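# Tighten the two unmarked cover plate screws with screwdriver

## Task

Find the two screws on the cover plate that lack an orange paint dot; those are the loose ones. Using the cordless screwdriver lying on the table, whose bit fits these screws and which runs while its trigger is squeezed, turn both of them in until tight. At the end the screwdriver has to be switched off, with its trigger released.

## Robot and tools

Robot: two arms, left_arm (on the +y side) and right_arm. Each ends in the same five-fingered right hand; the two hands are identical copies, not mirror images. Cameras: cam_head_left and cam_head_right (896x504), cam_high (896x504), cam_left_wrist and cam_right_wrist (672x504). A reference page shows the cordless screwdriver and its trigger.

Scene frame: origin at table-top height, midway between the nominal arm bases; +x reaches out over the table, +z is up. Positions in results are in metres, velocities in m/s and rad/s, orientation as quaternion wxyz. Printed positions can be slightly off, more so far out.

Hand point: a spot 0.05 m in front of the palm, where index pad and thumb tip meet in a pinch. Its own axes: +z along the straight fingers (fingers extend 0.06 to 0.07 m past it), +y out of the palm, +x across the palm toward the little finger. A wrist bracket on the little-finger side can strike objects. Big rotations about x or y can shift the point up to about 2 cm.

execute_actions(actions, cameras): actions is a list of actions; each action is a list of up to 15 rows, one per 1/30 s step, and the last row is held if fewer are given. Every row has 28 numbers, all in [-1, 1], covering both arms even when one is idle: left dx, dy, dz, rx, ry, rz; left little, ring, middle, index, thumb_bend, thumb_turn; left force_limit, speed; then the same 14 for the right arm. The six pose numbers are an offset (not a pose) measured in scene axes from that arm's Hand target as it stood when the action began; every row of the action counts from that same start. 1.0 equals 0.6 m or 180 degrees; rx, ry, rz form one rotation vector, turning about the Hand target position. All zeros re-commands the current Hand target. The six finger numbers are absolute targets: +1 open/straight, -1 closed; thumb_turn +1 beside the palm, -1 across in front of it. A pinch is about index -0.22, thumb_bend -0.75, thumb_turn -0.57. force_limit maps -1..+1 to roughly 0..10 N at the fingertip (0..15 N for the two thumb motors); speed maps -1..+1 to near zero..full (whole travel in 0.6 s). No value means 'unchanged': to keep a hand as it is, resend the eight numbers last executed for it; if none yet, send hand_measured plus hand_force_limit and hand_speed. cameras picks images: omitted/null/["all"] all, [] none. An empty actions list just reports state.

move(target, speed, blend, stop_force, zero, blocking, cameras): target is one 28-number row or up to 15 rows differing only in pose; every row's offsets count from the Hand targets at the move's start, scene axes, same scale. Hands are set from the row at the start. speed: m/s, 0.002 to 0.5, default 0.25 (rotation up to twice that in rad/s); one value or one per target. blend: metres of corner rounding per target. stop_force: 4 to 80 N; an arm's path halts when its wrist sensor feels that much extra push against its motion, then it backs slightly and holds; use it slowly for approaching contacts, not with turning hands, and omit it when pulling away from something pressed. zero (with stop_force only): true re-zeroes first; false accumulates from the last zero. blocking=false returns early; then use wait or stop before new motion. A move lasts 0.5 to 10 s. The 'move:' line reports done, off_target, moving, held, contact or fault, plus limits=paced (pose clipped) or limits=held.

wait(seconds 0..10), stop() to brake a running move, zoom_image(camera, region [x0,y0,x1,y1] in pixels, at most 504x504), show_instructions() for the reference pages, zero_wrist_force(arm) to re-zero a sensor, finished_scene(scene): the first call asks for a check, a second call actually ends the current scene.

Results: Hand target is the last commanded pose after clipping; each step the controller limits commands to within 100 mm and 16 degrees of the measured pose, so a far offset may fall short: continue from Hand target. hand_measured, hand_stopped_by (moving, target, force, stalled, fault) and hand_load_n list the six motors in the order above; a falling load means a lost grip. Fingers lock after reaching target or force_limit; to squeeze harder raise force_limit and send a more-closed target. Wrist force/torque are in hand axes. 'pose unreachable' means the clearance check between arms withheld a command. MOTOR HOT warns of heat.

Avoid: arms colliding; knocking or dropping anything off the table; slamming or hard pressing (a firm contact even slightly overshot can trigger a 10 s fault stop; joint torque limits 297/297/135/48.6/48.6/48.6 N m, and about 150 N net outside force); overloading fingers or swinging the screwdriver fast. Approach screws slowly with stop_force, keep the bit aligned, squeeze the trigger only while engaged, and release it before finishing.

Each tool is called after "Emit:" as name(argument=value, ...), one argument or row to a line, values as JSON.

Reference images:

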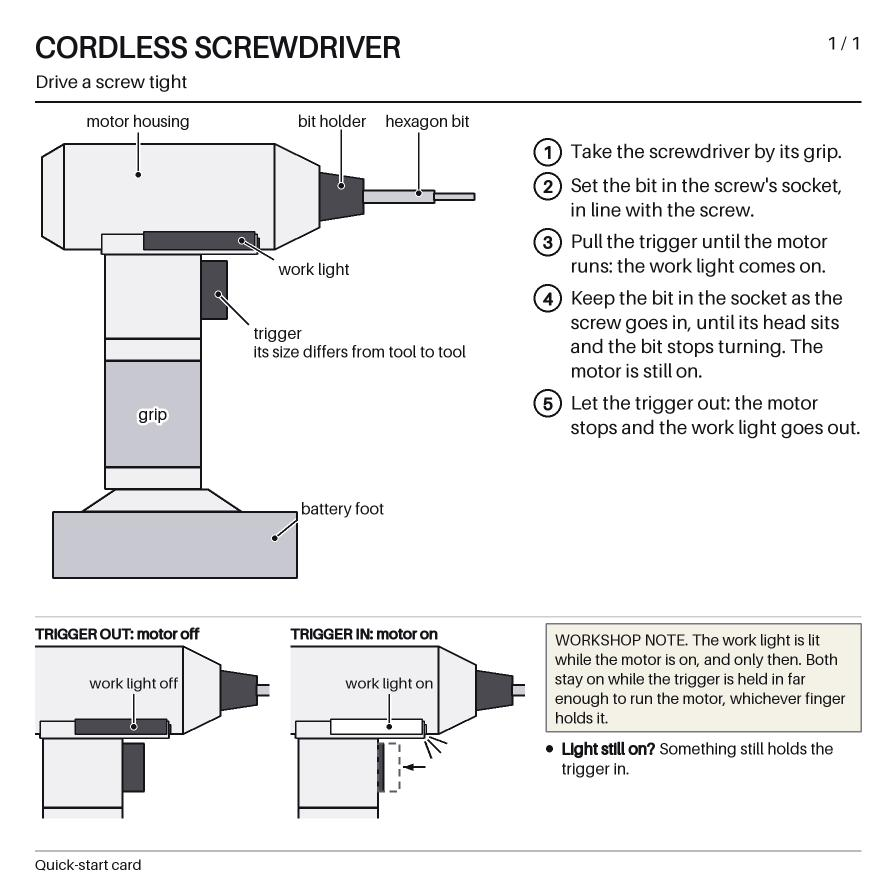

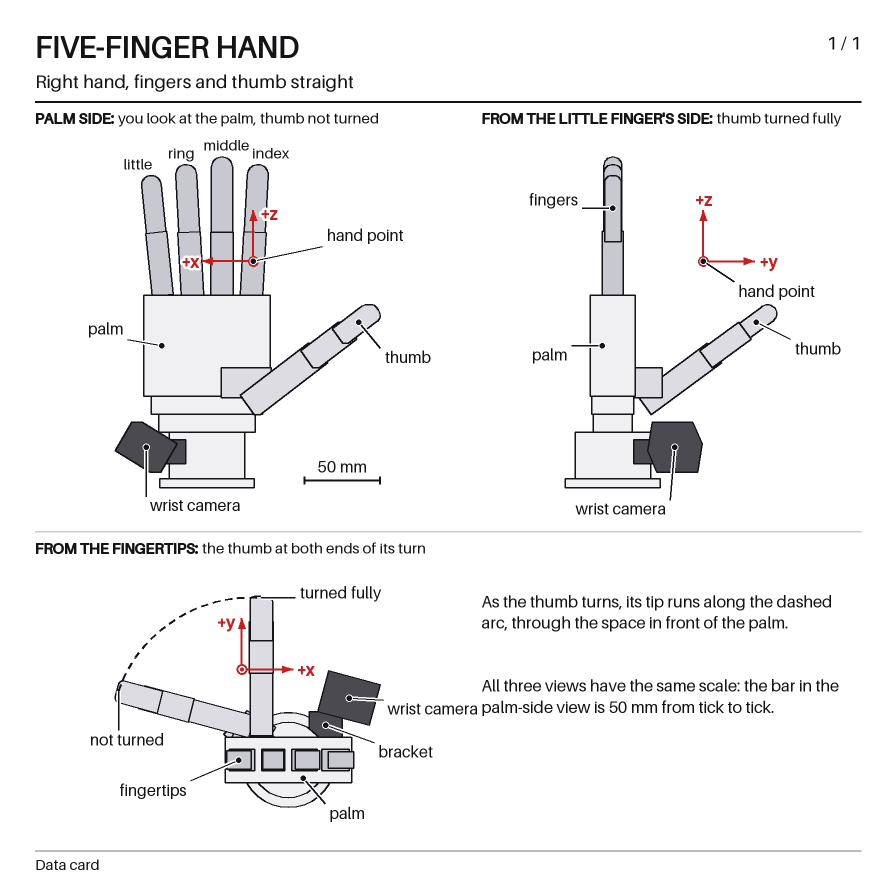

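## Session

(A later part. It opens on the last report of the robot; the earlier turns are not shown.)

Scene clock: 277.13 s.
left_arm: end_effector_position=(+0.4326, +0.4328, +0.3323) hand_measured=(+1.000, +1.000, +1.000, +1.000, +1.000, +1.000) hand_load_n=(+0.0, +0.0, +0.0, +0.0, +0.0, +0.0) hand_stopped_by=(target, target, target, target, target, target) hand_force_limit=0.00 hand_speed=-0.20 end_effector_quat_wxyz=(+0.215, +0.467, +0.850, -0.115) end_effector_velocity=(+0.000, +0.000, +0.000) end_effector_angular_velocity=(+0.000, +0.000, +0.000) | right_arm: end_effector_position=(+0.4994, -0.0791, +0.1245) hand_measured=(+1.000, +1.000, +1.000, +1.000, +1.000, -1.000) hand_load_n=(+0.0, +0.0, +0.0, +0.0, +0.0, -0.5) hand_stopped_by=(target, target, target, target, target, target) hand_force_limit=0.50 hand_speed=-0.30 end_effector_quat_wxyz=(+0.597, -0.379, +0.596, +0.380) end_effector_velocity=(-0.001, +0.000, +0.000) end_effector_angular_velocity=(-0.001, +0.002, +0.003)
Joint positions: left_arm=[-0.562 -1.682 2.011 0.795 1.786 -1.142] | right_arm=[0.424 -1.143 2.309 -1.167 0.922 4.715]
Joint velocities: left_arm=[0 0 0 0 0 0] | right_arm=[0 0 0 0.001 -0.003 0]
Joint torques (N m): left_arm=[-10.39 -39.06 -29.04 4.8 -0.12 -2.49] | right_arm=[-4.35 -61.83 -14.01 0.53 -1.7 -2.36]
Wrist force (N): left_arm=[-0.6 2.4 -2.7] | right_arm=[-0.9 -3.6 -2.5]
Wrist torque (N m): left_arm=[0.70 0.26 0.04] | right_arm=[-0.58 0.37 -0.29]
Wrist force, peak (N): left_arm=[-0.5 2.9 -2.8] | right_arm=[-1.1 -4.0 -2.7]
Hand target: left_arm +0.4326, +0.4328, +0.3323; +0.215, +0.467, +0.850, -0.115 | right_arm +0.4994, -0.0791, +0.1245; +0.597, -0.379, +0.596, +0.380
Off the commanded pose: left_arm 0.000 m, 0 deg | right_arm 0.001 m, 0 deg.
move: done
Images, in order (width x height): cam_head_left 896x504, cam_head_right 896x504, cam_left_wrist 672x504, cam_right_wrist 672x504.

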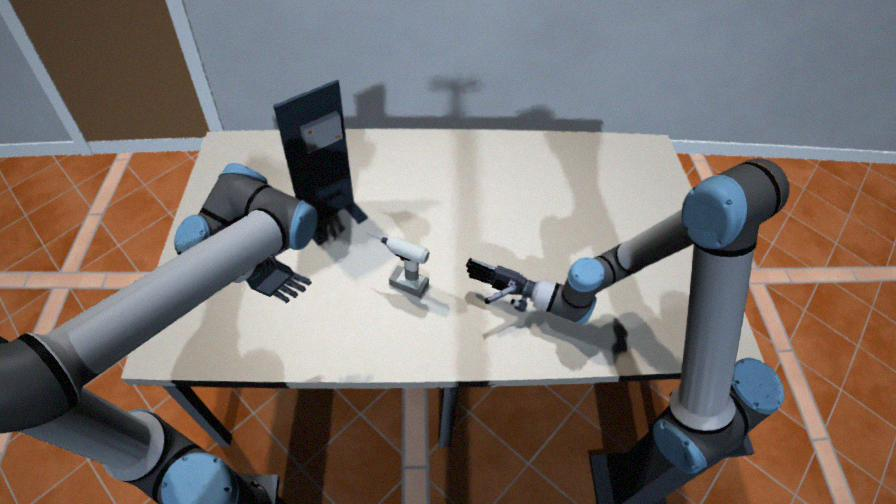

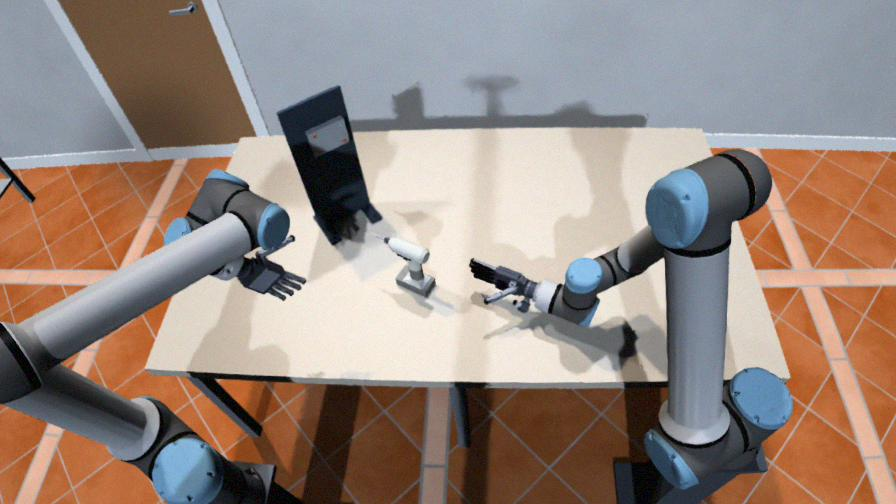

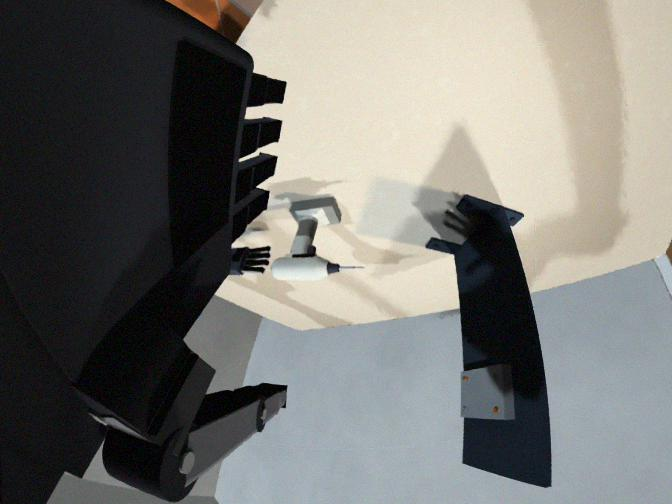

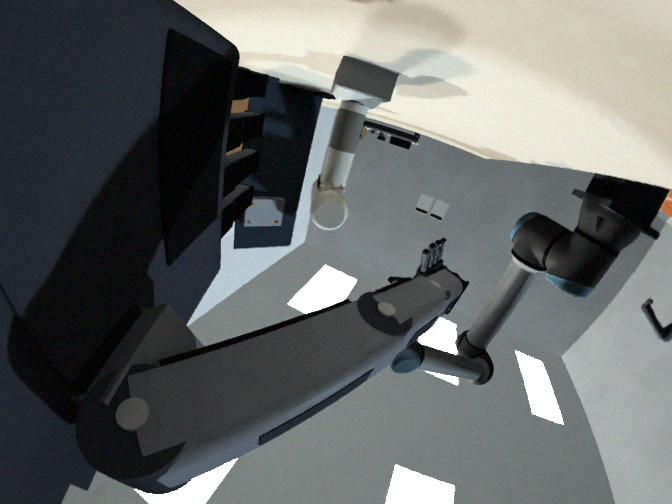

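Emit:
zoom_image(
  camera="cam_head_left",
  region=[440, 230, 560, 330],
)

Emit:
zoom_image(
  camera="cam_head_right",
  region=[370, 220, 570, 340],
)

Emit:
zoom_image(
  camera="cam_right_wrist",
  region=[220, 20, 480, 250],
)

Scaled by 4.200.

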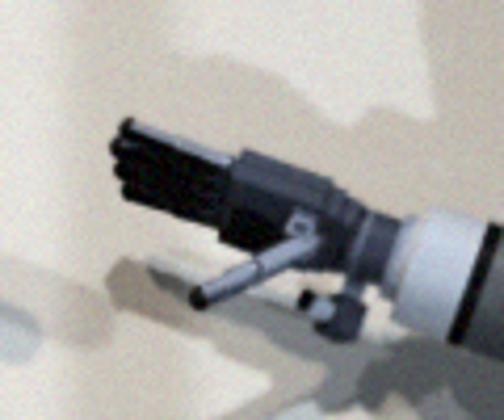

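Scaled by 2.520.

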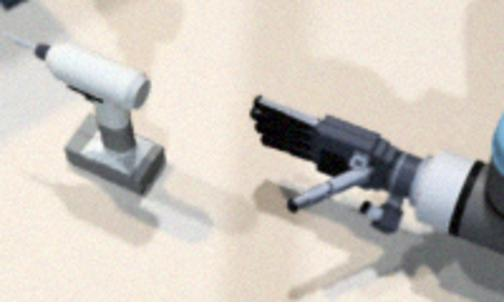

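Scaled by 1.938 from the camera's 672x504 image, which has a finer 960x720 frame.

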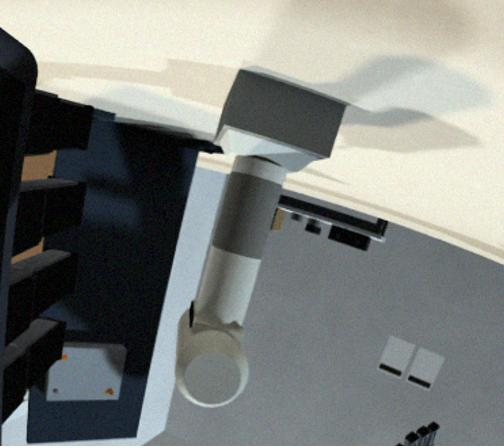

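Emit:
move(
  target=[0,0,0,0,0,0,1,1,1,1,1,1,0,-0.2,0.07,0.165,-0.0115,0,0,0,1,1,1,1,1,-1,0.5,-0.3],
  speed=0.12,
  cameras=["cam_left_wrist","cam_head_left","cam_head_right","cam_right_wrist"],
)

Emit:
zoom_image(
  camera="cam_left_wrist",
  region=[230, 160, 400, 300],
)

Emit:
zoom_image(
  camera="cam_head_left",
  region=[370, 210, 510, 310],
)

Emit:
zoom_image(
  camera="cam_right_wrist",
  region=[220, 20, 480, 250],
)

Scene clock: 279.37 s.
left_arm: end_effector_position=(+0.4326, +0.4328, +0.3323) hand_measured=(+1.000, +1.000, +1.000, +1.000, +1.000, +1.000) hand_load_n=(+0.0, +0.0, +0.0, +0.0, +0.0, +0.0) hand_stopped_by=(target, target, target, target, target, target) hand_force_limit=0.00 hand_speed=-0.20 end_effector_quat_wxyz=(+0.215, +0.467, +0.850, -0.115) end_effector_velocity=(+0.000, +0.000, +0.000) end_effector_angular_velocity=(+0.001, +0.000, -0.001) | right_arm: end_effector_position=(+0.5413, +0.0198, +0.1175) hand_measured=(+1.000, +1.000, +1.000, +1.000, +1.000, -1.000) hand_load_n=(+0.0, +0.0, +0.0, +0.5, +0.0, +0.0) hand_stopped_by=(target, target, target, target, target, target) hand_force_limit=0.50 hand_speed=-0.30 end_effector_quat_wxyz=(+0.597, -0.379, +0.596, +0.380) end_effector_velocity=(+0.000, +0.000, +0.000) end_effector_angular_velocity=(+0.000, +0.000, +0.000)
Joint positions: left_arm=[-0.562 -1.682 2.011 0.795 1.786 -1.142] | right_arm=[0.542 -1.035 2.105 -1.071 1.04 4.714]
Joint velocities: left_arm=[0 0.001 0 0.001 0 0.002] | right_arm=[0 0.001 -0.001 0 0 0]
Joint torques (N m): left_arm=[-9.66 -41.1 -28.75 4.05 -0.11 -2.31] | right_arm=[-9.02 -67.76 -25.36 -4.66 -0.72 -2.18]
Wrist force (N): left_arm=[-0.6 2.4 -2.7] | right_arm=[-0.8 -3.2 -2.5]
Wrist torque (N m): left_arm=[0.70 0.26 0.04] | right_arm=[-0.52 0.34 -0.27]
Wrist force, peak (N): left_arm=[-0.6 2.6 -3.0] | right_arm=[-1.1 -3.5 -4.2]
Hand target: left_arm +0.4326, +0.4328, +0.3323; +0.215, +0.467, +0.850, -0.115 | right_arm +0.5414, +0.0198, +0.1176; +0.597, -0.379, +0.596, +0.380
Off the commanded pose: left_arm 0.000 m, 0 deg | right_arm 0.000 m, 0 deg.
move: done
Images, in order (width x height): cam_head_left 896x504, cam_head_right 896x504, cam_left_wrist 672x504, cam_right_wrist 672x504.

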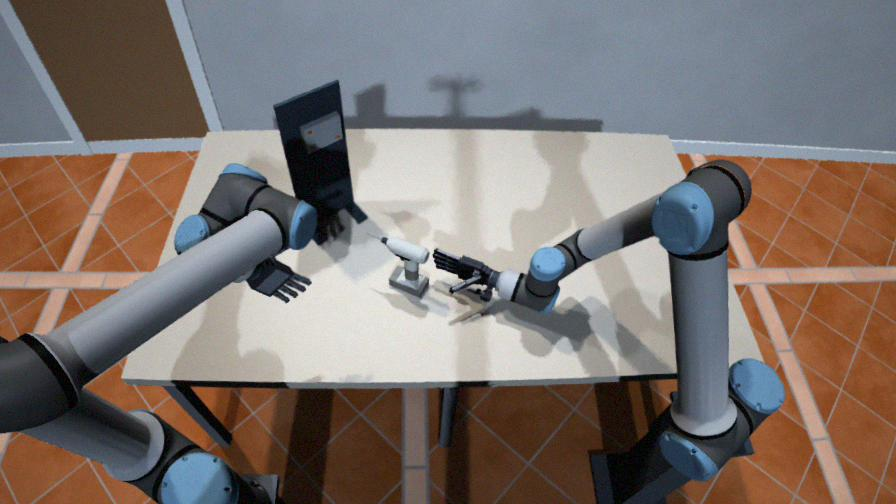

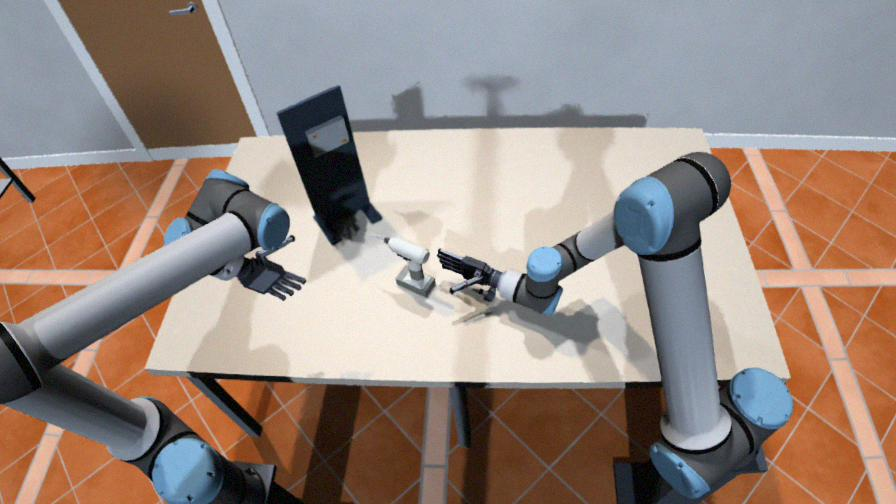

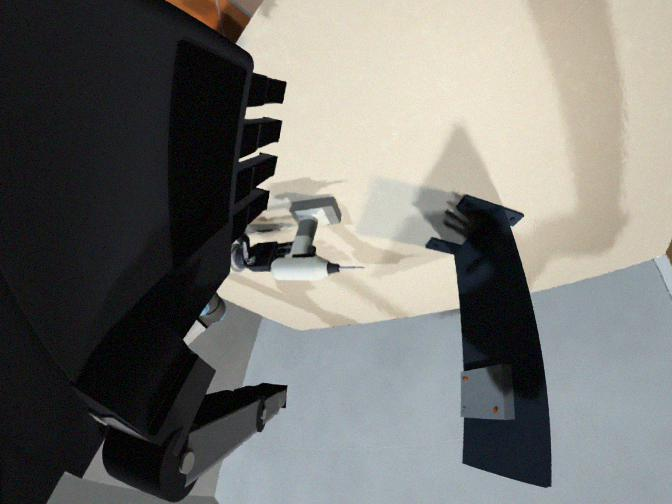

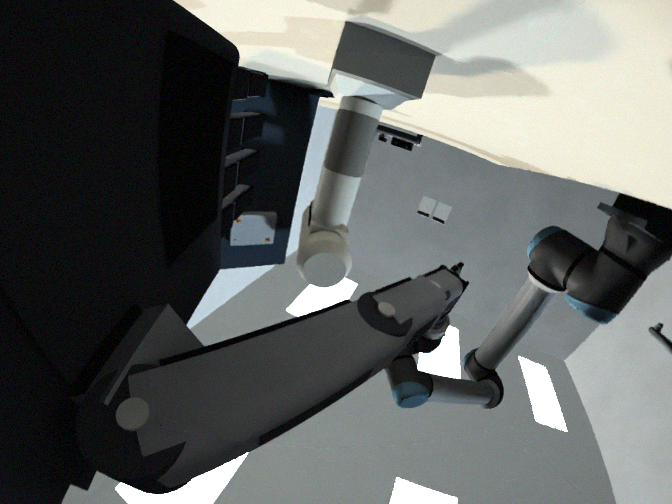

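Scaled by 2.965 from the camera's 672x504 image, which has a finer 960x720 frame.

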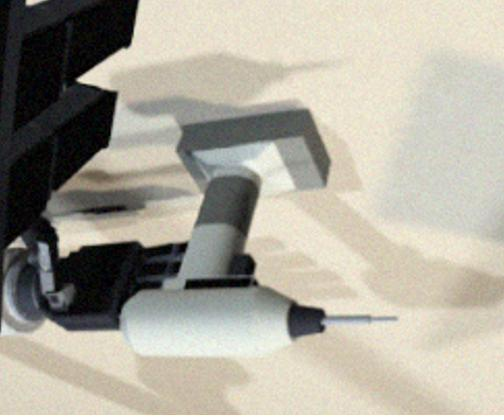

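Scaled by 3.600.

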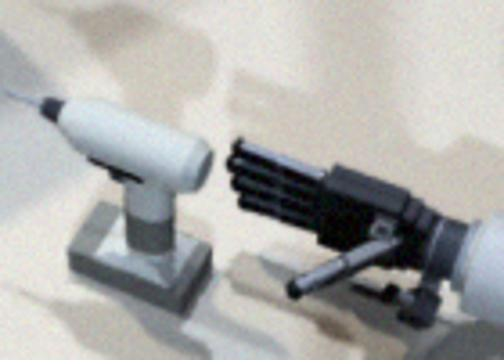

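Scaled by 1.938 from the camera's 672x504 image, which has a finer 960x720 frame.

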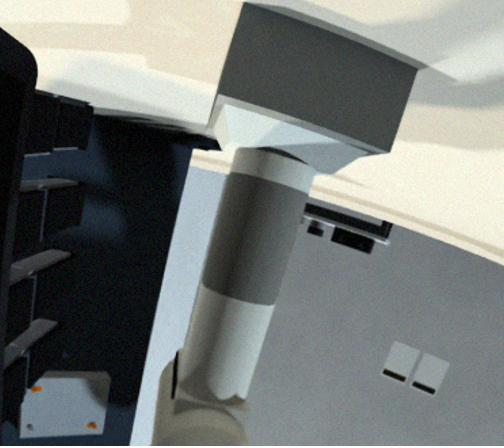

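Emit:
move(
  target=[0,0,0,0,0,0,1,1,1,1,1,1,0,-0.2,0.0807,0.1885,-0.0025,0,0,0,1,1,1,1,1,-1,0.5,-0.3],
  speed=0.05,
  stop_force=5,
  cameras=["cam_left_wrist","cam_head_left","cam_right_wrist"],
)

Emit:
zoom_image(
  camera="cam_left_wrist",
  region=[230, 160, 400, 300],
)

Emit:
zoom_image(
  camera="cam_head_left",
  region=[370, 210, 510, 310],
)

Emit:
zoom_image(
  camera="cam_right_wrist",
  region=[180, 0, 560, 300],
)

Scene clock: 283.60 s.
left_arm: end_effector_position=(+0.4326, +0.4328, +0.3323) hand_measured=(+1.000, +1.000, +1.000, +1.000, +1.000, +1.000) hand_load_n=(+0.0, +0.0, +0.0, +0.0, +0.0, +0.0) hand_stopped_by=(target, target, target, target, target, target) hand_force_limit=0.00 hand_speed=-0.20 end_effector_quat_wxyz=(+0.215, +0.467, +0.850, -0.115) end_effector_velocity=(+0.000, +0.000, +0.000) end_effector_angular_velocity=(+0.000, -0.001, +0.000) | right_arm: end_effector_position=(+0.5899, +0.1329, +0.1161) hand_measured=(+1.000, +1.000, +1.000, +1.000, +1.000, -1.000) hand_load_n=(+0.0, +0.0, +0.0, +0.0, +0.0, +0.0) hand_stopped_by=(target, target, target, target, target, target) hand_force_limit=0.50 hand_speed=-0.30 end_effector_quat_wxyz=(+0.597, -0.379, +0.596, +0.380) end_effector_velocity=(+0.000, +0.000, +0.000) end_effector_angular_velocity=(+0.000, +0.000, +0.000)
Joint positions: left_arm=[-0.562 -1.682 2.011 0.795 1.786 -1.142] | right_arm=[0.636 -0.915 1.855 -0.941 1.133 4.714]
Joint velocities: left_arm=[0.001 0 0 -0.001 0 0.001] | right_arm=[0 0 0 0 0 0]
Joint torques (N m): left_arm=[-10.74 -40.43 -31.9 3.61 -0.19 -2.7] | right_arm=[-14.21 -92.5 -23.24 -4.29 -1.12 -2.01]
Wrist force (N): left_arm=[-0.5 2.3 -2.5] | right_arm=[-1.0 -3.3 -2.3]
Wrist torque (N m): left_arm=[0.67 0.24 0.05] | right_arm=[-0.54 0.37 -0.29]
Wrist force, peak (N): left_arm=[-0.6 2.6 -3.1] | right_arm=[-1.0 -3.6 -2.8]
Hand target: left_arm +0.4326, +0.4328, +0.3323; +0.215, +0.467, +0.850, -0.115 | right_arm +0.5899, +0.1329, +0.1161; +0.597, -0.379, +0.596, +0.380
Off the commanded pose: left_arm 0.000 m, 0 deg | right_arm 0.000 m, 0 deg.
move: done
Images, in order (width x height): cam_head_left 896x504, cam_left_wrist 672x504, cam_right_wrist 672x504.

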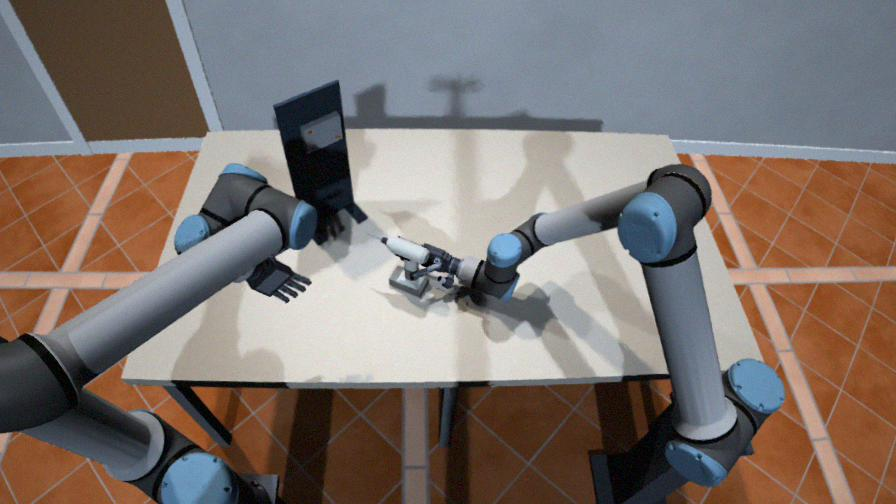

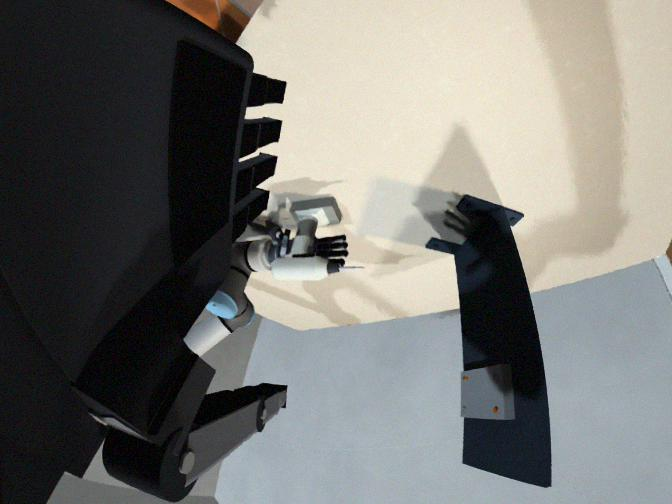

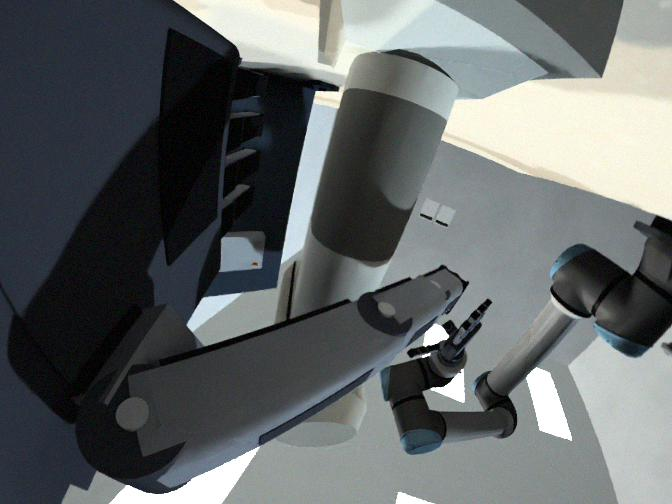

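Scaled by 2.965 from the camera's 672x504 image, which has a finer 960x720 frame.

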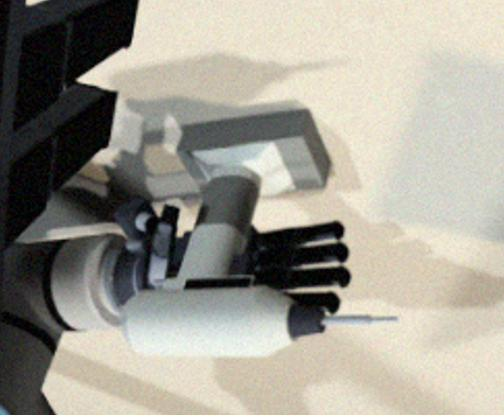

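Scaled by 3.600.

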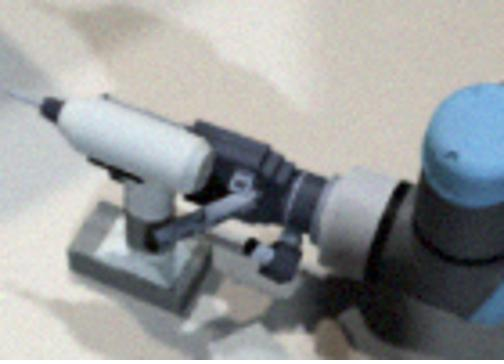

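Scaled by 1.326 from the camera's 672x504 image, which has a finer 960x720 frame.

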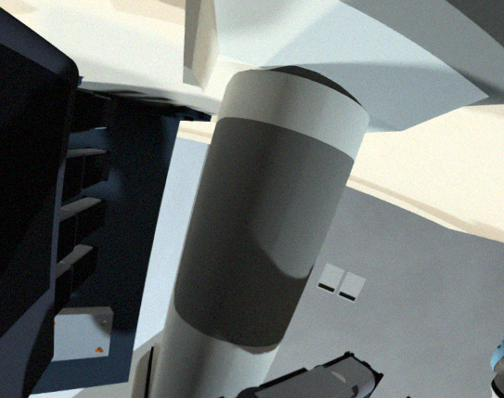

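Emit:
move(
  target=[0,0,0,0,0,0,1,1,1,1,1,1,0,-0.2,-0.0378,0.0176,0,0,0,0,1,1,1,1,1,-1,0.5,-0.3],
  speed=0.02,
  stop_force=4,
  cameras=["cam_right_wrist"],
)

Emit:
zoom_image(
  camera="cam_right_wrist",
  region=[180, 0, 560, 300],
)

Scene clock: 286.30 s.
left_arm: end_effector_position=(+0.4326, +0.4328, +0.3323) hand_measured=(+1.000, +1.000, +1.000, +1.000, +1.000, +1.000) hand_load_n=(+0.0, +0.0, +0.0, +0.0, -0.5, +0.0) hand_stopped_by=(target, target, target, target, target, target) hand_force_limit=0.00 hand_speed=-0.20 end_effector_quat_wxyz=(+0.215, +0.467, +0.850, -0.115) end_effector_velocity=(+0.000, +0.000, +0.000) end_effector_angular_velocity=(+0.000, +0.000, +0.000) | right_arm: end_effector_position=(+0.5672, +0.1434, +0.1161) hand_measured=(+1.000, +1.000, +1.000, +1.000, +1.000, -1.000) hand_load_n=(+0.0, +0.0, +0.0, +0.0, +0.0, -0.5) hand_stopped_by=(target, target, target, target, target, target) hand_force_limit=0.50 hand_speed=-0.30 end_effector_quat_wxyz=(+0.597, -0.379, +0.596, +0.380) end_effector_velocity=(+0.000, +0.000, +0.001) end_effector_angular_velocity=(+0.000, -0.001, +0.000)
Joint positions: left_arm=[-0.562 -1.682 2.011 0.795 1.786 -1.142] | right_arm=[0.668 -0.92 1.865 -0.946 1.165 4.714]
Joint velocities: left_arm=[0 0 0 0 0 0] | right_arm=[0 -0.001 0 0 0 0]
Joint torques (N m): left_arm=[-9.21 -41.26 -33.08 2.96 0.2 -2.23] | right_arm=[-14.6 -77.7 -31.34 -0.24 -1.34 -2.07]
Wrist force (N): left_arm=[-0.8 2.7 -2.5] | right_arm=[-0.9 -3.6 -2.3]
Wrist torque (N m): left_arm=[0.74 0.28 0.04] | right_arm=[-0.60 0.35 -0.29]
Wrist force, peak (N): left_arm=[-0.9 2.5 -3.1] | right_arm=[-1.2 -4.0 -2.3]
Hand target: left_arm +0.4326, +0.4328, +0.3323; +0.215, +0.467, +0.850, -0.115 | right_arm +0.5672, +0.1434, +0.1161; +0.597, -0.379, +0.596, +0.380
Off the commanded pose: left_arm 0.000 m, 0 deg | right_arm 0.000 m, 0 deg.
move: done
Images, in order (width x height): cam_right_wrist 672x504.

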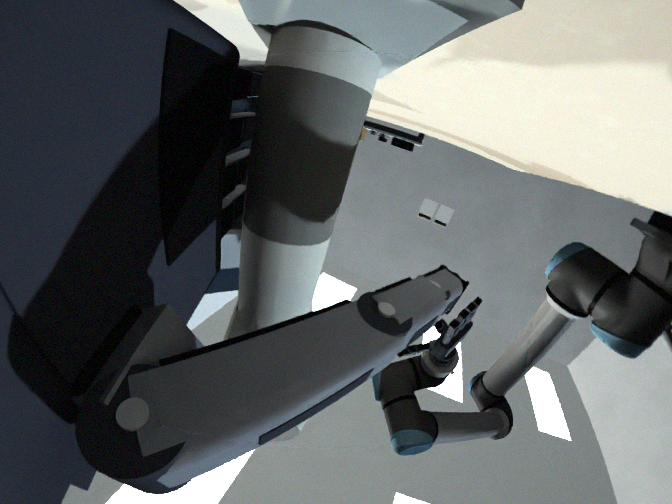

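Scaled by 1.326 from the camera's 672x504 image, which has a finer 960x720 frame.

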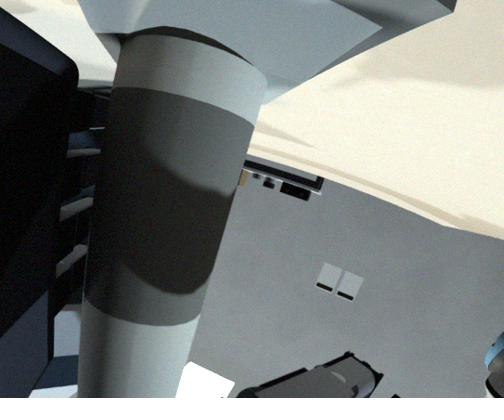

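Emit:
move(
  target=[0,0,0,0,0,0,1,1,1,1,1,1,0,-0.2,0.0353,0.0755,0,0,0,0,1,1,1,1,1,-1,0.5,-0.3],
  speed=0.02,
  stop_force=4,
  cameras=["cam_right_wrist","cam_left_wrist"],
)

Emit:
zoom_image(
  camera="cam_right_wrist",
  region=[180, 0, 560, 300],
)

Emit:
zoom_image(
  camera="cam_left_wrist",
  region=[230, 160, 400, 300],
)

Scene clock: 290.30 s.
left_arm: end_effector_position=(+0.4326, +0.4328, +0.3323) hand_measured=(+1.000, +1.000, +1.000, +1.000, +1.000, +1.000) hand_load_n=(+0.0, +0.0, +0.0, +0.0, +0.0, +0.0) hand_stopped_by=(target, target, target, target, target, target) hand_force_limit=0.00 hand_speed=-0.20 end_effector_quat_wxyz=(+0.215, +0.467, +0.850, -0.115) end_effector_velocity=(+0.000, +0.000, +0.000) end_effector_angular_velocity=(+0.000, +0.001, +0.001) | right_arm: end_effector_position=(+0.5884, +0.1887, +0.1161) hand_measured=(+1.000, +1.000, +1.000, +1.000, +1.000, -1.000) hand_load_n=(+0.0, +0.0, +0.0, +0.0, +0.0, +0.0) hand_stopped_by=(target, target, target, target, target, target) hand_force_limit=0.50 hand_speed=-0.30 end_effector_quat_wxyz=(+0.597, -0.379, +0.596, +0.380) end_effector_velocity=(+0.000, +0.000, +0.002) end_effector_angular_velocity=(+0.002, -0.001, +0.000)
Joint positions: left_arm=[-0.562 -1.682 2.011 0.795 1.786 -1.142] | right_arm=[0.694 -0.868 1.755 -0.889 1.191 4.714]
Joint velocities: left_arm=[0 0.001 0 0 0.001 -0.001] | right_arm=[0 -0.002 0 0 0 0]
Joint torques (N m): left_arm=[-10.84 -38.03 -32.92 3.14 -0.06 -1.98] | right_arm=[-15.43 -97.6 -24.31 -4.24 -0.47 -2.03]
Wrist force (N): left_arm=[-0.6 2.6 -2.6] | right_arm=[-1.0 -3.3 -2.4]
Wrist torque (N m): left_arm=[0.72 0.26 0.05] | right_arm=[-0.54 0.36 -0.30]
Wrist force, peak (N): left_arm=[-0.8 2.6 -2.9] | right_arm=[-1.0 -3.0 -4.5]
Hand target: left_arm +0.4326, +0.4328, +0.3323; +0.215, +0.467, +0.850, -0.115 | right_arm +0.5884, +0.1887, +0.1161; +0.597, -0.379, +0.596, +0.380
Off the commanded pose: left_arm 0.000 m, 0 deg | right_arm 0.000 m, 0 deg.
move: done
Images, in order (width x height): cam_left_wrist 672x504, cam_right_wrist 672x504.

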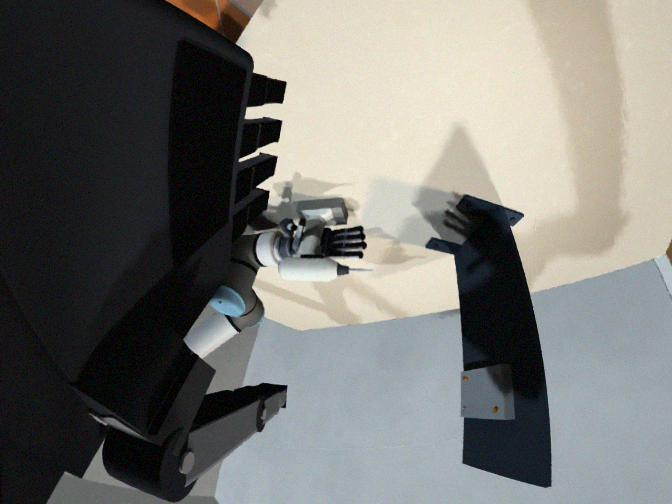

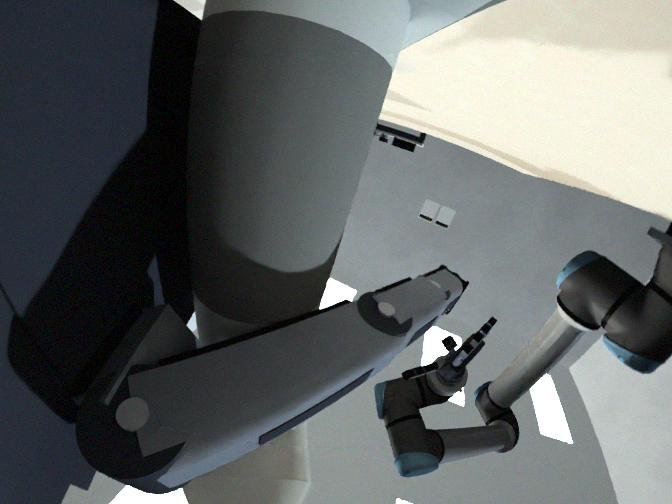

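Scaled by 1.326 from the camera's 672x504 image, which has a finer 960x720 frame.

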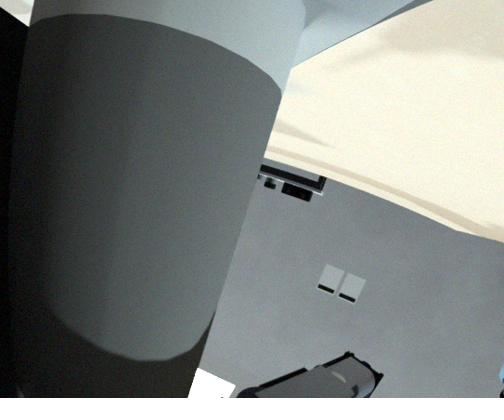

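Scaled by 2.965 from the camera's 672x504 image, which has a finer 960x720 frame.

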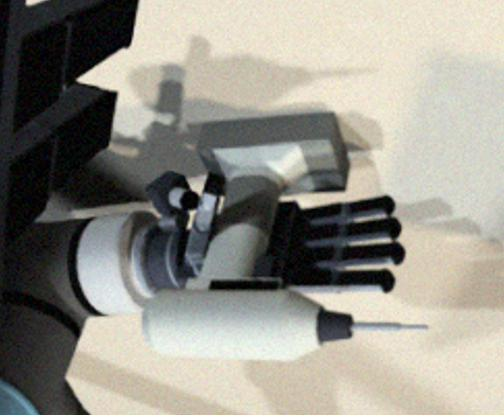

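Emit:
move(
  target=[0,0,0,0,0,0,1,1,1,1,1,1,0,-0.2,-0.0227,0.0106,0,0,0,0,1,1,1,1,1,-1,0.5,-0.3],
  speed=0.02,
  stop_force=4,
  cameras=["cam_right_wrist","cam_left_wrist"],
)

Emit:
zoom_image(
  camera="cam_left_wrist",
  region=[230, 160, 400, 300],
)

Scene clock: 292.43 s.
left_arm: end_effector_position=(+0.4326, +0.4328, +0.3323) hand_measured=(+1.000, +1.000, +1.000, +1.000, +1.000, +1.000) hand_load_n=(+0.0, +0.0, +0.0, +0.0, +0.0, +0.0) hand_stopped_by=(target, target, target, target, target, target) hand_force_limit=0.00 hand_speed=-0.20 end_effector_quat_wxyz=(+0.215, +0.467, +0.850, -0.115) end_effector_velocity=(+0.000, +0.000, +0.000) end_effector_angular_velocity=(-0.001, +0.000, -0.001) | right_arm: end_effector_position=(+0.5748, +0.1951, +0.1161) hand_measured=(+1.000, +1.000, +1.000, +1.000, +1.000, -1.000) hand_load_n=(+0.0, +0.0, +0.0, +0.0, +0.0, +0.0) hand_stopped_by=(target, target, target, target, target, target) hand_force_limit=0.50 hand_speed=-0.30 end_effector_quat_wxyz=(+0.597, -0.379, +0.596, +0.380) end_effector_velocity=(+0.000, +0.000, +0.000) end_effector_angular_velocity=(-0.001, +0.000, +0.000)
Joint positions: left_arm=[-0.562 -1.682 2.011 0.795 1.786 -1.142] | right_arm=[0.713 -0.87 1.76 -0.892 1.21 4.713]
Joint velocities: left_arm=[0.001 0 0 0 0.001 0.001] | right_arm=[0 0 0 0 0 0]
Joint torques (N m): left_arm=[-12.09 -39.19 -35.02 2.13 -0.89 -2.17] | right_arm=[-13.96 -83.6 -33.12 -0.5 -1.33 -1.91]
Wrist force (N): left_arm=[-0.6 2.2 -2.5] | right_arm=[-1.1 -3.4 -2.5]
Wrist torque (N m): left_arm=[0.66 0.25 0.04] | right_arm=[-0.54 0.37 -0.31]
Wrist force, peak (N): left_arm=[-0.8 2.5 -2.9] | right_arm=[-1.4 -5.3 -2.5]
Hand target: left_arm +0.4326, +0.4328, +0.3323; +0.215, +0.467, +0.850, -0.115 | right_arm +0.5748, +0.1951, +0.1161; +0.597, -0.379, +0.596, +0.380
Off the commanded pose: left_arm 0.000 m, 0 deg | right_arm 0.000 m, 0 deg.
move: done
Images, in order (width x height): cam_left_wrist 672x504, cam_right_wrist 672x504.

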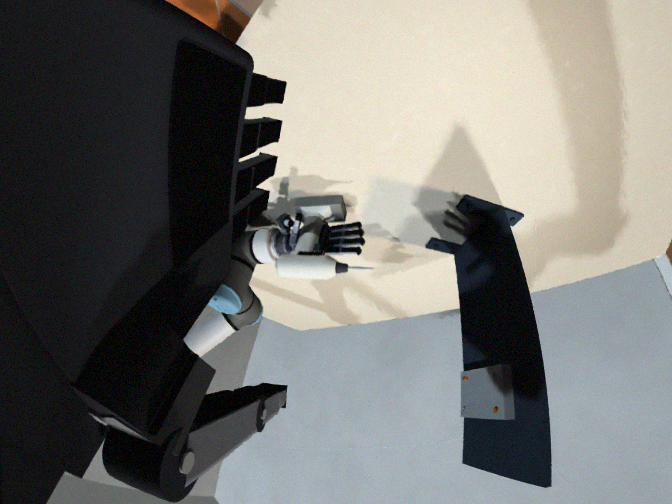

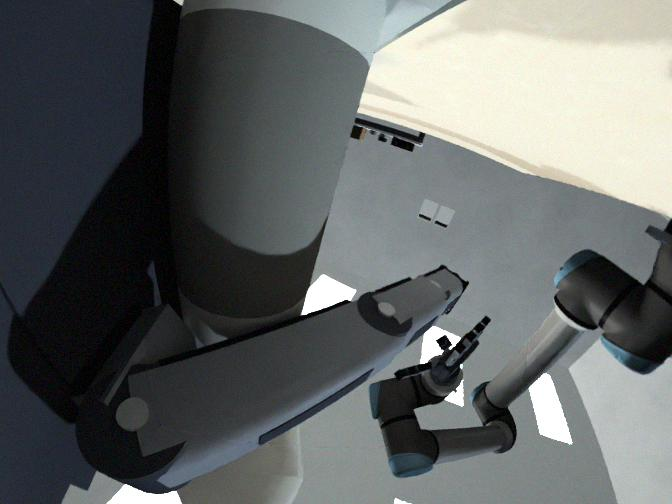

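Scaled by 2.965 from the camera's 672x504 image, which has a finer 960x720 frame.

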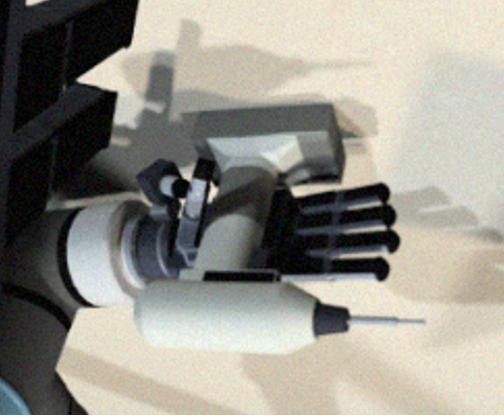

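Emit:
execute_actions(
  actions=[
    [[0,0,0,0,0,0,1,1,1,1,1,1,0,-0.2,0,0,0,0,0,0,-0.5,-0.5,-0.5,1,1,-1,-0.5,-0.7]],
    [[0,0,0,0,0,0,1,1,1,1,1,1,0,-0.2,0,0,0,0,0,0,-0.5,-0.5,-0.5,1,1,-1,-0.5,-0.7]],
    [[0,0,0,0,0,0,1,1,1,1,1,1,0,-0.2,0,0,0,0,0,0,-1,-1,-1,1,1,-1,-0.5,-0.7]],
    [[0,0,0,0,0,0,1,1,1,1,1,1,0,-0.2,0,0,0,0,0,0,-1,-1,-1,1,1,-1,-0.5,-0.7]],
  ],
  cameras=["cam_right_wrist","cam_left_wrist"],
)

Emit:
zoom_image(
  camera="cam_left_wrist",
  region=[230, 160, 400, 300],
)

Scene clock: 296.70 s.
left_arm: end_effector_position=(+0.4326, +0.4328, +0.3323) hand_measured=(+1.000, +1.000, +1.000, +1.000, +1.000, +1.000) hand_load_n=(+0.0, +0.0, +0.0, +0.0, +0.0, +0.0) hand_stopped_by=(target, target, target, target, target, target) hand_force_limit=0.00 hand_speed=-0.20 end_effector_quat_wxyz=(+0.215, +0.467, +0.850, -0.115) end_effector_velocity=(+0.000, +0.000, +0.000) end_effector_angular_velocity=(-0.001, -0.001, +0.000) | right_arm: end_effector_position=(+0.5748, +0.1951, +0.1161) hand_measured=(-0.898, -0.896, -0.896, +1.000, +1.000, -1.000) hand_load_n=(+0.5, +3.0, +3.0, +0.0, +0.0, +0.0) hand_stopped_by=(force, force, force, target, target, target) hand_force_limit=-0.50 hand_speed=-0.70 end_effector_quat_wxyz=(+0.597, -0.379, +0.596, +0.380) end_effector_velocity=(+0.000, +0.000, +0.000) end_effector_angular_velocity=(+0.000, +0.000, +0.001)
Joint positions: left_arm=[-0.562 -1.682 2.011 0.795 1.786 -1.142] | right_arm=[0.713 -0.87 1.76 -0.892 1.21 4.713]
Joint velocities: left_arm=[0 0 0 -0.001 0 0] | right_arm=[0 -0.001 0 0.001 0 0]
Joint torques (N m): left_arm=[-11.3 -37.29 -35.82 2.41 0.2 -1.82] | right_arm=[-13.09 -81.24 -26.84 -0.68 -0.03 -1.41]
Wrist force (N): left_arm=[-0.8 2.4 -2.3] | right_arm=[0.1 -3.4 -1.6]
Wrist torque (N m): left_arm=[0.68 0.26 0.04] | right_arm=[-0.59 0.24 -0.47]
Wrist force, peak (N): left_arm=[-0.8 2.6 -3.0] | right_arm=[-0.9 -3.7 -2.7]
Hand target: left_arm +0.4326, +0.4328, +0.3323; +0.215, +0.467, +0.850, -0.115 | right_arm +0.5748, +0.1951, +0.1161; +0.597, -0.379, +0.596, +0.380
Off the commanded pose: left_arm 0.000 m, 0 deg | right_arm 0.000 m, 0 deg.
Images, in order (width x height): cam_left_wrist 672x504, cam_right_wrist 672x504.

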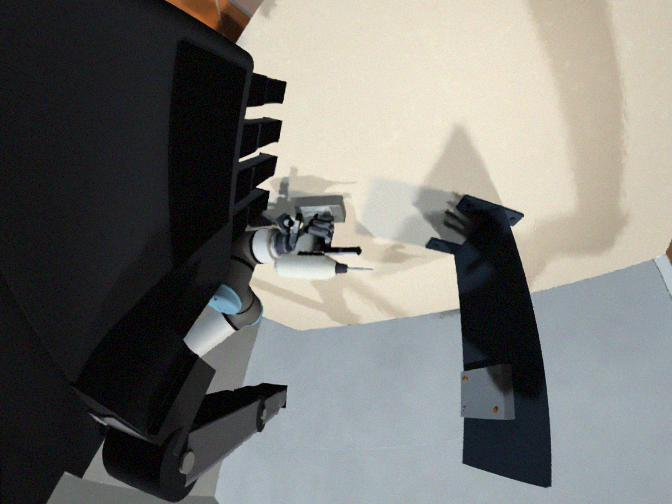

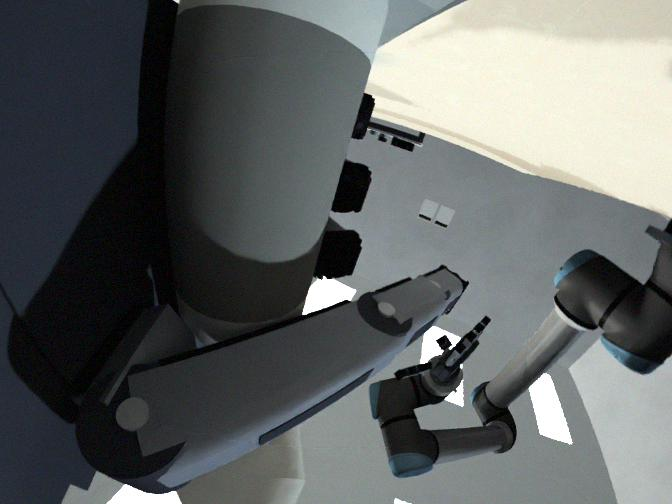

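Scaled by 2.965 from the camera's 672x504 image, which has a finer 960x720 frame.

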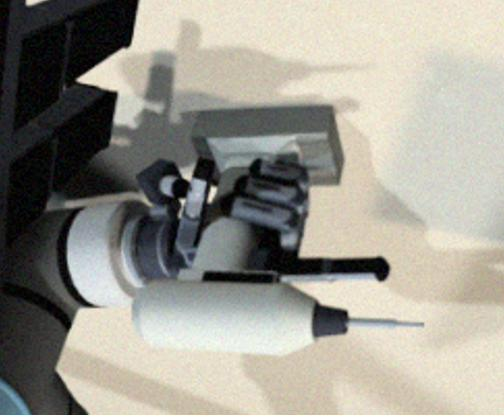

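Emit:
execute_actions(
  actions=[
    [[0,0,0,0,0,0,1,1,1,1,1,1,0,-0.2,0,0,0,0,0,0,-0.98,-0.98,-0.98,1,-0.9,-1,-0.4,-0.7]],
    [[0,0,0,0,0,0,1,1,1,1,1,1,0,-0.2,0,0,0,0,0,0,-0.98,-0.98,-0.98,1,-0.9,-1,-0.4,-0.7]],
    [[0,0,0,0,0,0,1,1,1,1,1,1,0,-0.2,0,0,0,0,0,0,-0.99,-0.99,-0.99,1,-0.92,-1,0.1,-0.8]],
    [[0,0,0,0,0,0,1,1,1,1,1,1,0,-0.2,0,0,0,0,0,0,-0.97,-0.97,-0.97,1,-0.9,-1,0.3,-0.8]],
  ],
  cameras=["cam_right_wrist","cam_left_wrist"],
)

Emit:
zoom_image(
  camera="cam_left_wrist",
  region=[230, 160, 400, 300],
)

Scene clock: 299.07 s.
left_arm: end_effector_position=(+0.4326, +0.4328, +0.3323) hand_measured=(+1.000, +1.000, +1.000, +1.000, +1.000, +1.000) hand_load_n=(+0.0, +0.0, +0.0, +0.0, +0.0, +0.0) hand_stopped_by=(target, target, target, target, target, target) hand_force_limit=0.00 hand_speed=-0.20 end_effector_quat_wxyz=(+0.215, +0.467, +0.850, -0.115) end_effector_velocity=(+0.000, -0.001, -0.001) end_effector_angular_velocity=(+0.000, +0.001, +0.000) | right_arm: end_effector_position=(+0.5748, +0.1951, +0.1161) hand_measured=(-0.930, -0.918, -0.916, +1.000, +0.552, -1.000) hand_load_n=(+10.5, +8.5, +10.0, +0.0, +8.5, +3.5) hand_stopped_by=(force, force, force, target, force, target) hand_force_limit=0.30 hand_speed=-0.80 end_effector_quat_wxyz=(+0.597, -0.379, +0.596, +0.380) end_effector_velocity=(+0.000, +0.000, +0.000) end_effector_angular_velocity=(+0.000, +0.000, +0.000)
Joint positions: left_arm=[-0.562 -1.682 2.011 0.795 1.786 -1.142] | right_arm=[0.713 -0.87 1.76 -0.892 1.21 4.713]
Joint velocities: left_arm=[-0.001 0.001 0 0 0 -0.001] | right_arm=[0 0 0 0 0 0]
Joint torques (N m): left_arm=[-11.78 -41.21 -36.32 1.1 -0.34 -1.87] | right_arm=[-10.38 -82.66 -23.08 -1.34 0.9 -1.06]
Wrist force (N): left_arm=[-0.5 2.2 -2.9] | right_arm=[-6.8 -5.6 -3.7]
Wrist torque (N m): left_arm=[0.68 0.24 0.04] | right_arm=[-0.46 0.10 -0.86]
Wrist force, peak (N): left_arm=[-0.7 2.4 -3.1] | right_arm=[-7.3 -5.9 -4.2]
Hand target: left_arm +0.4326, +0.4328, +0.3323; +0.215, +0.467, +0.850, -0.115 | right_arm +0.5748, +0.1951, +0.1161; +0.597, -0.379, +0.596, +0.380
Off the commanded pose: left_arm 0.000 m, 0 deg | right_arm 0.000 m, 0 deg.
Images, in order (width x height): cam_left_wrist 672x504, cam_right_wrist 672x504.

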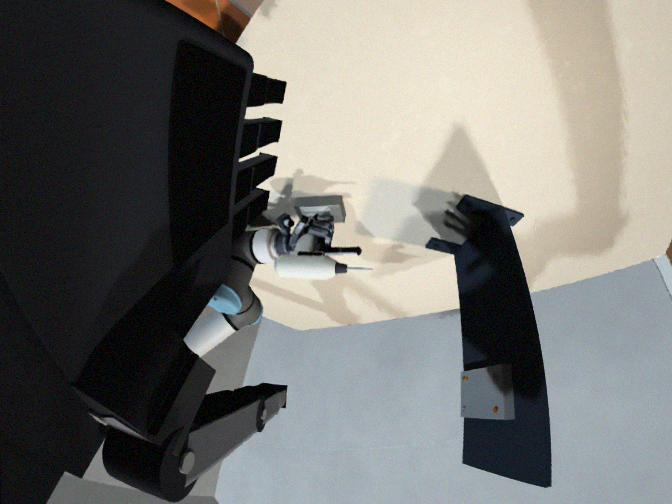

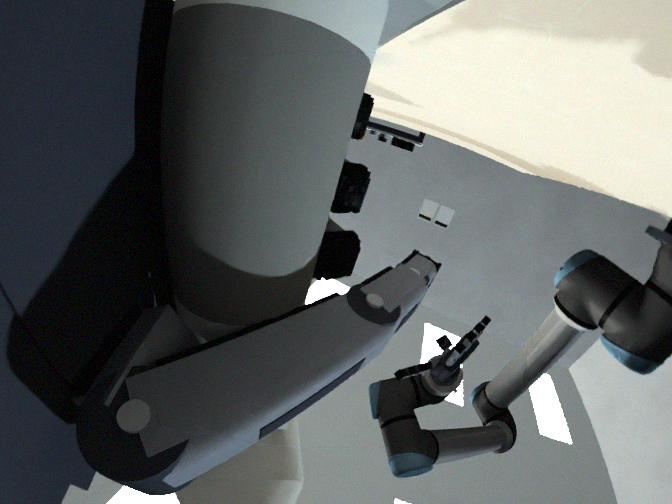

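Scaled by 2.965 from the camera's 672x504 image, which has a finer 960x720 frame.

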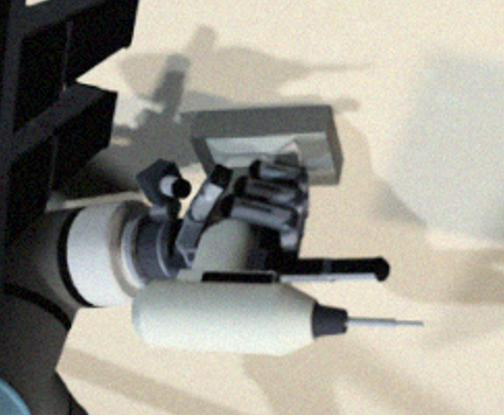

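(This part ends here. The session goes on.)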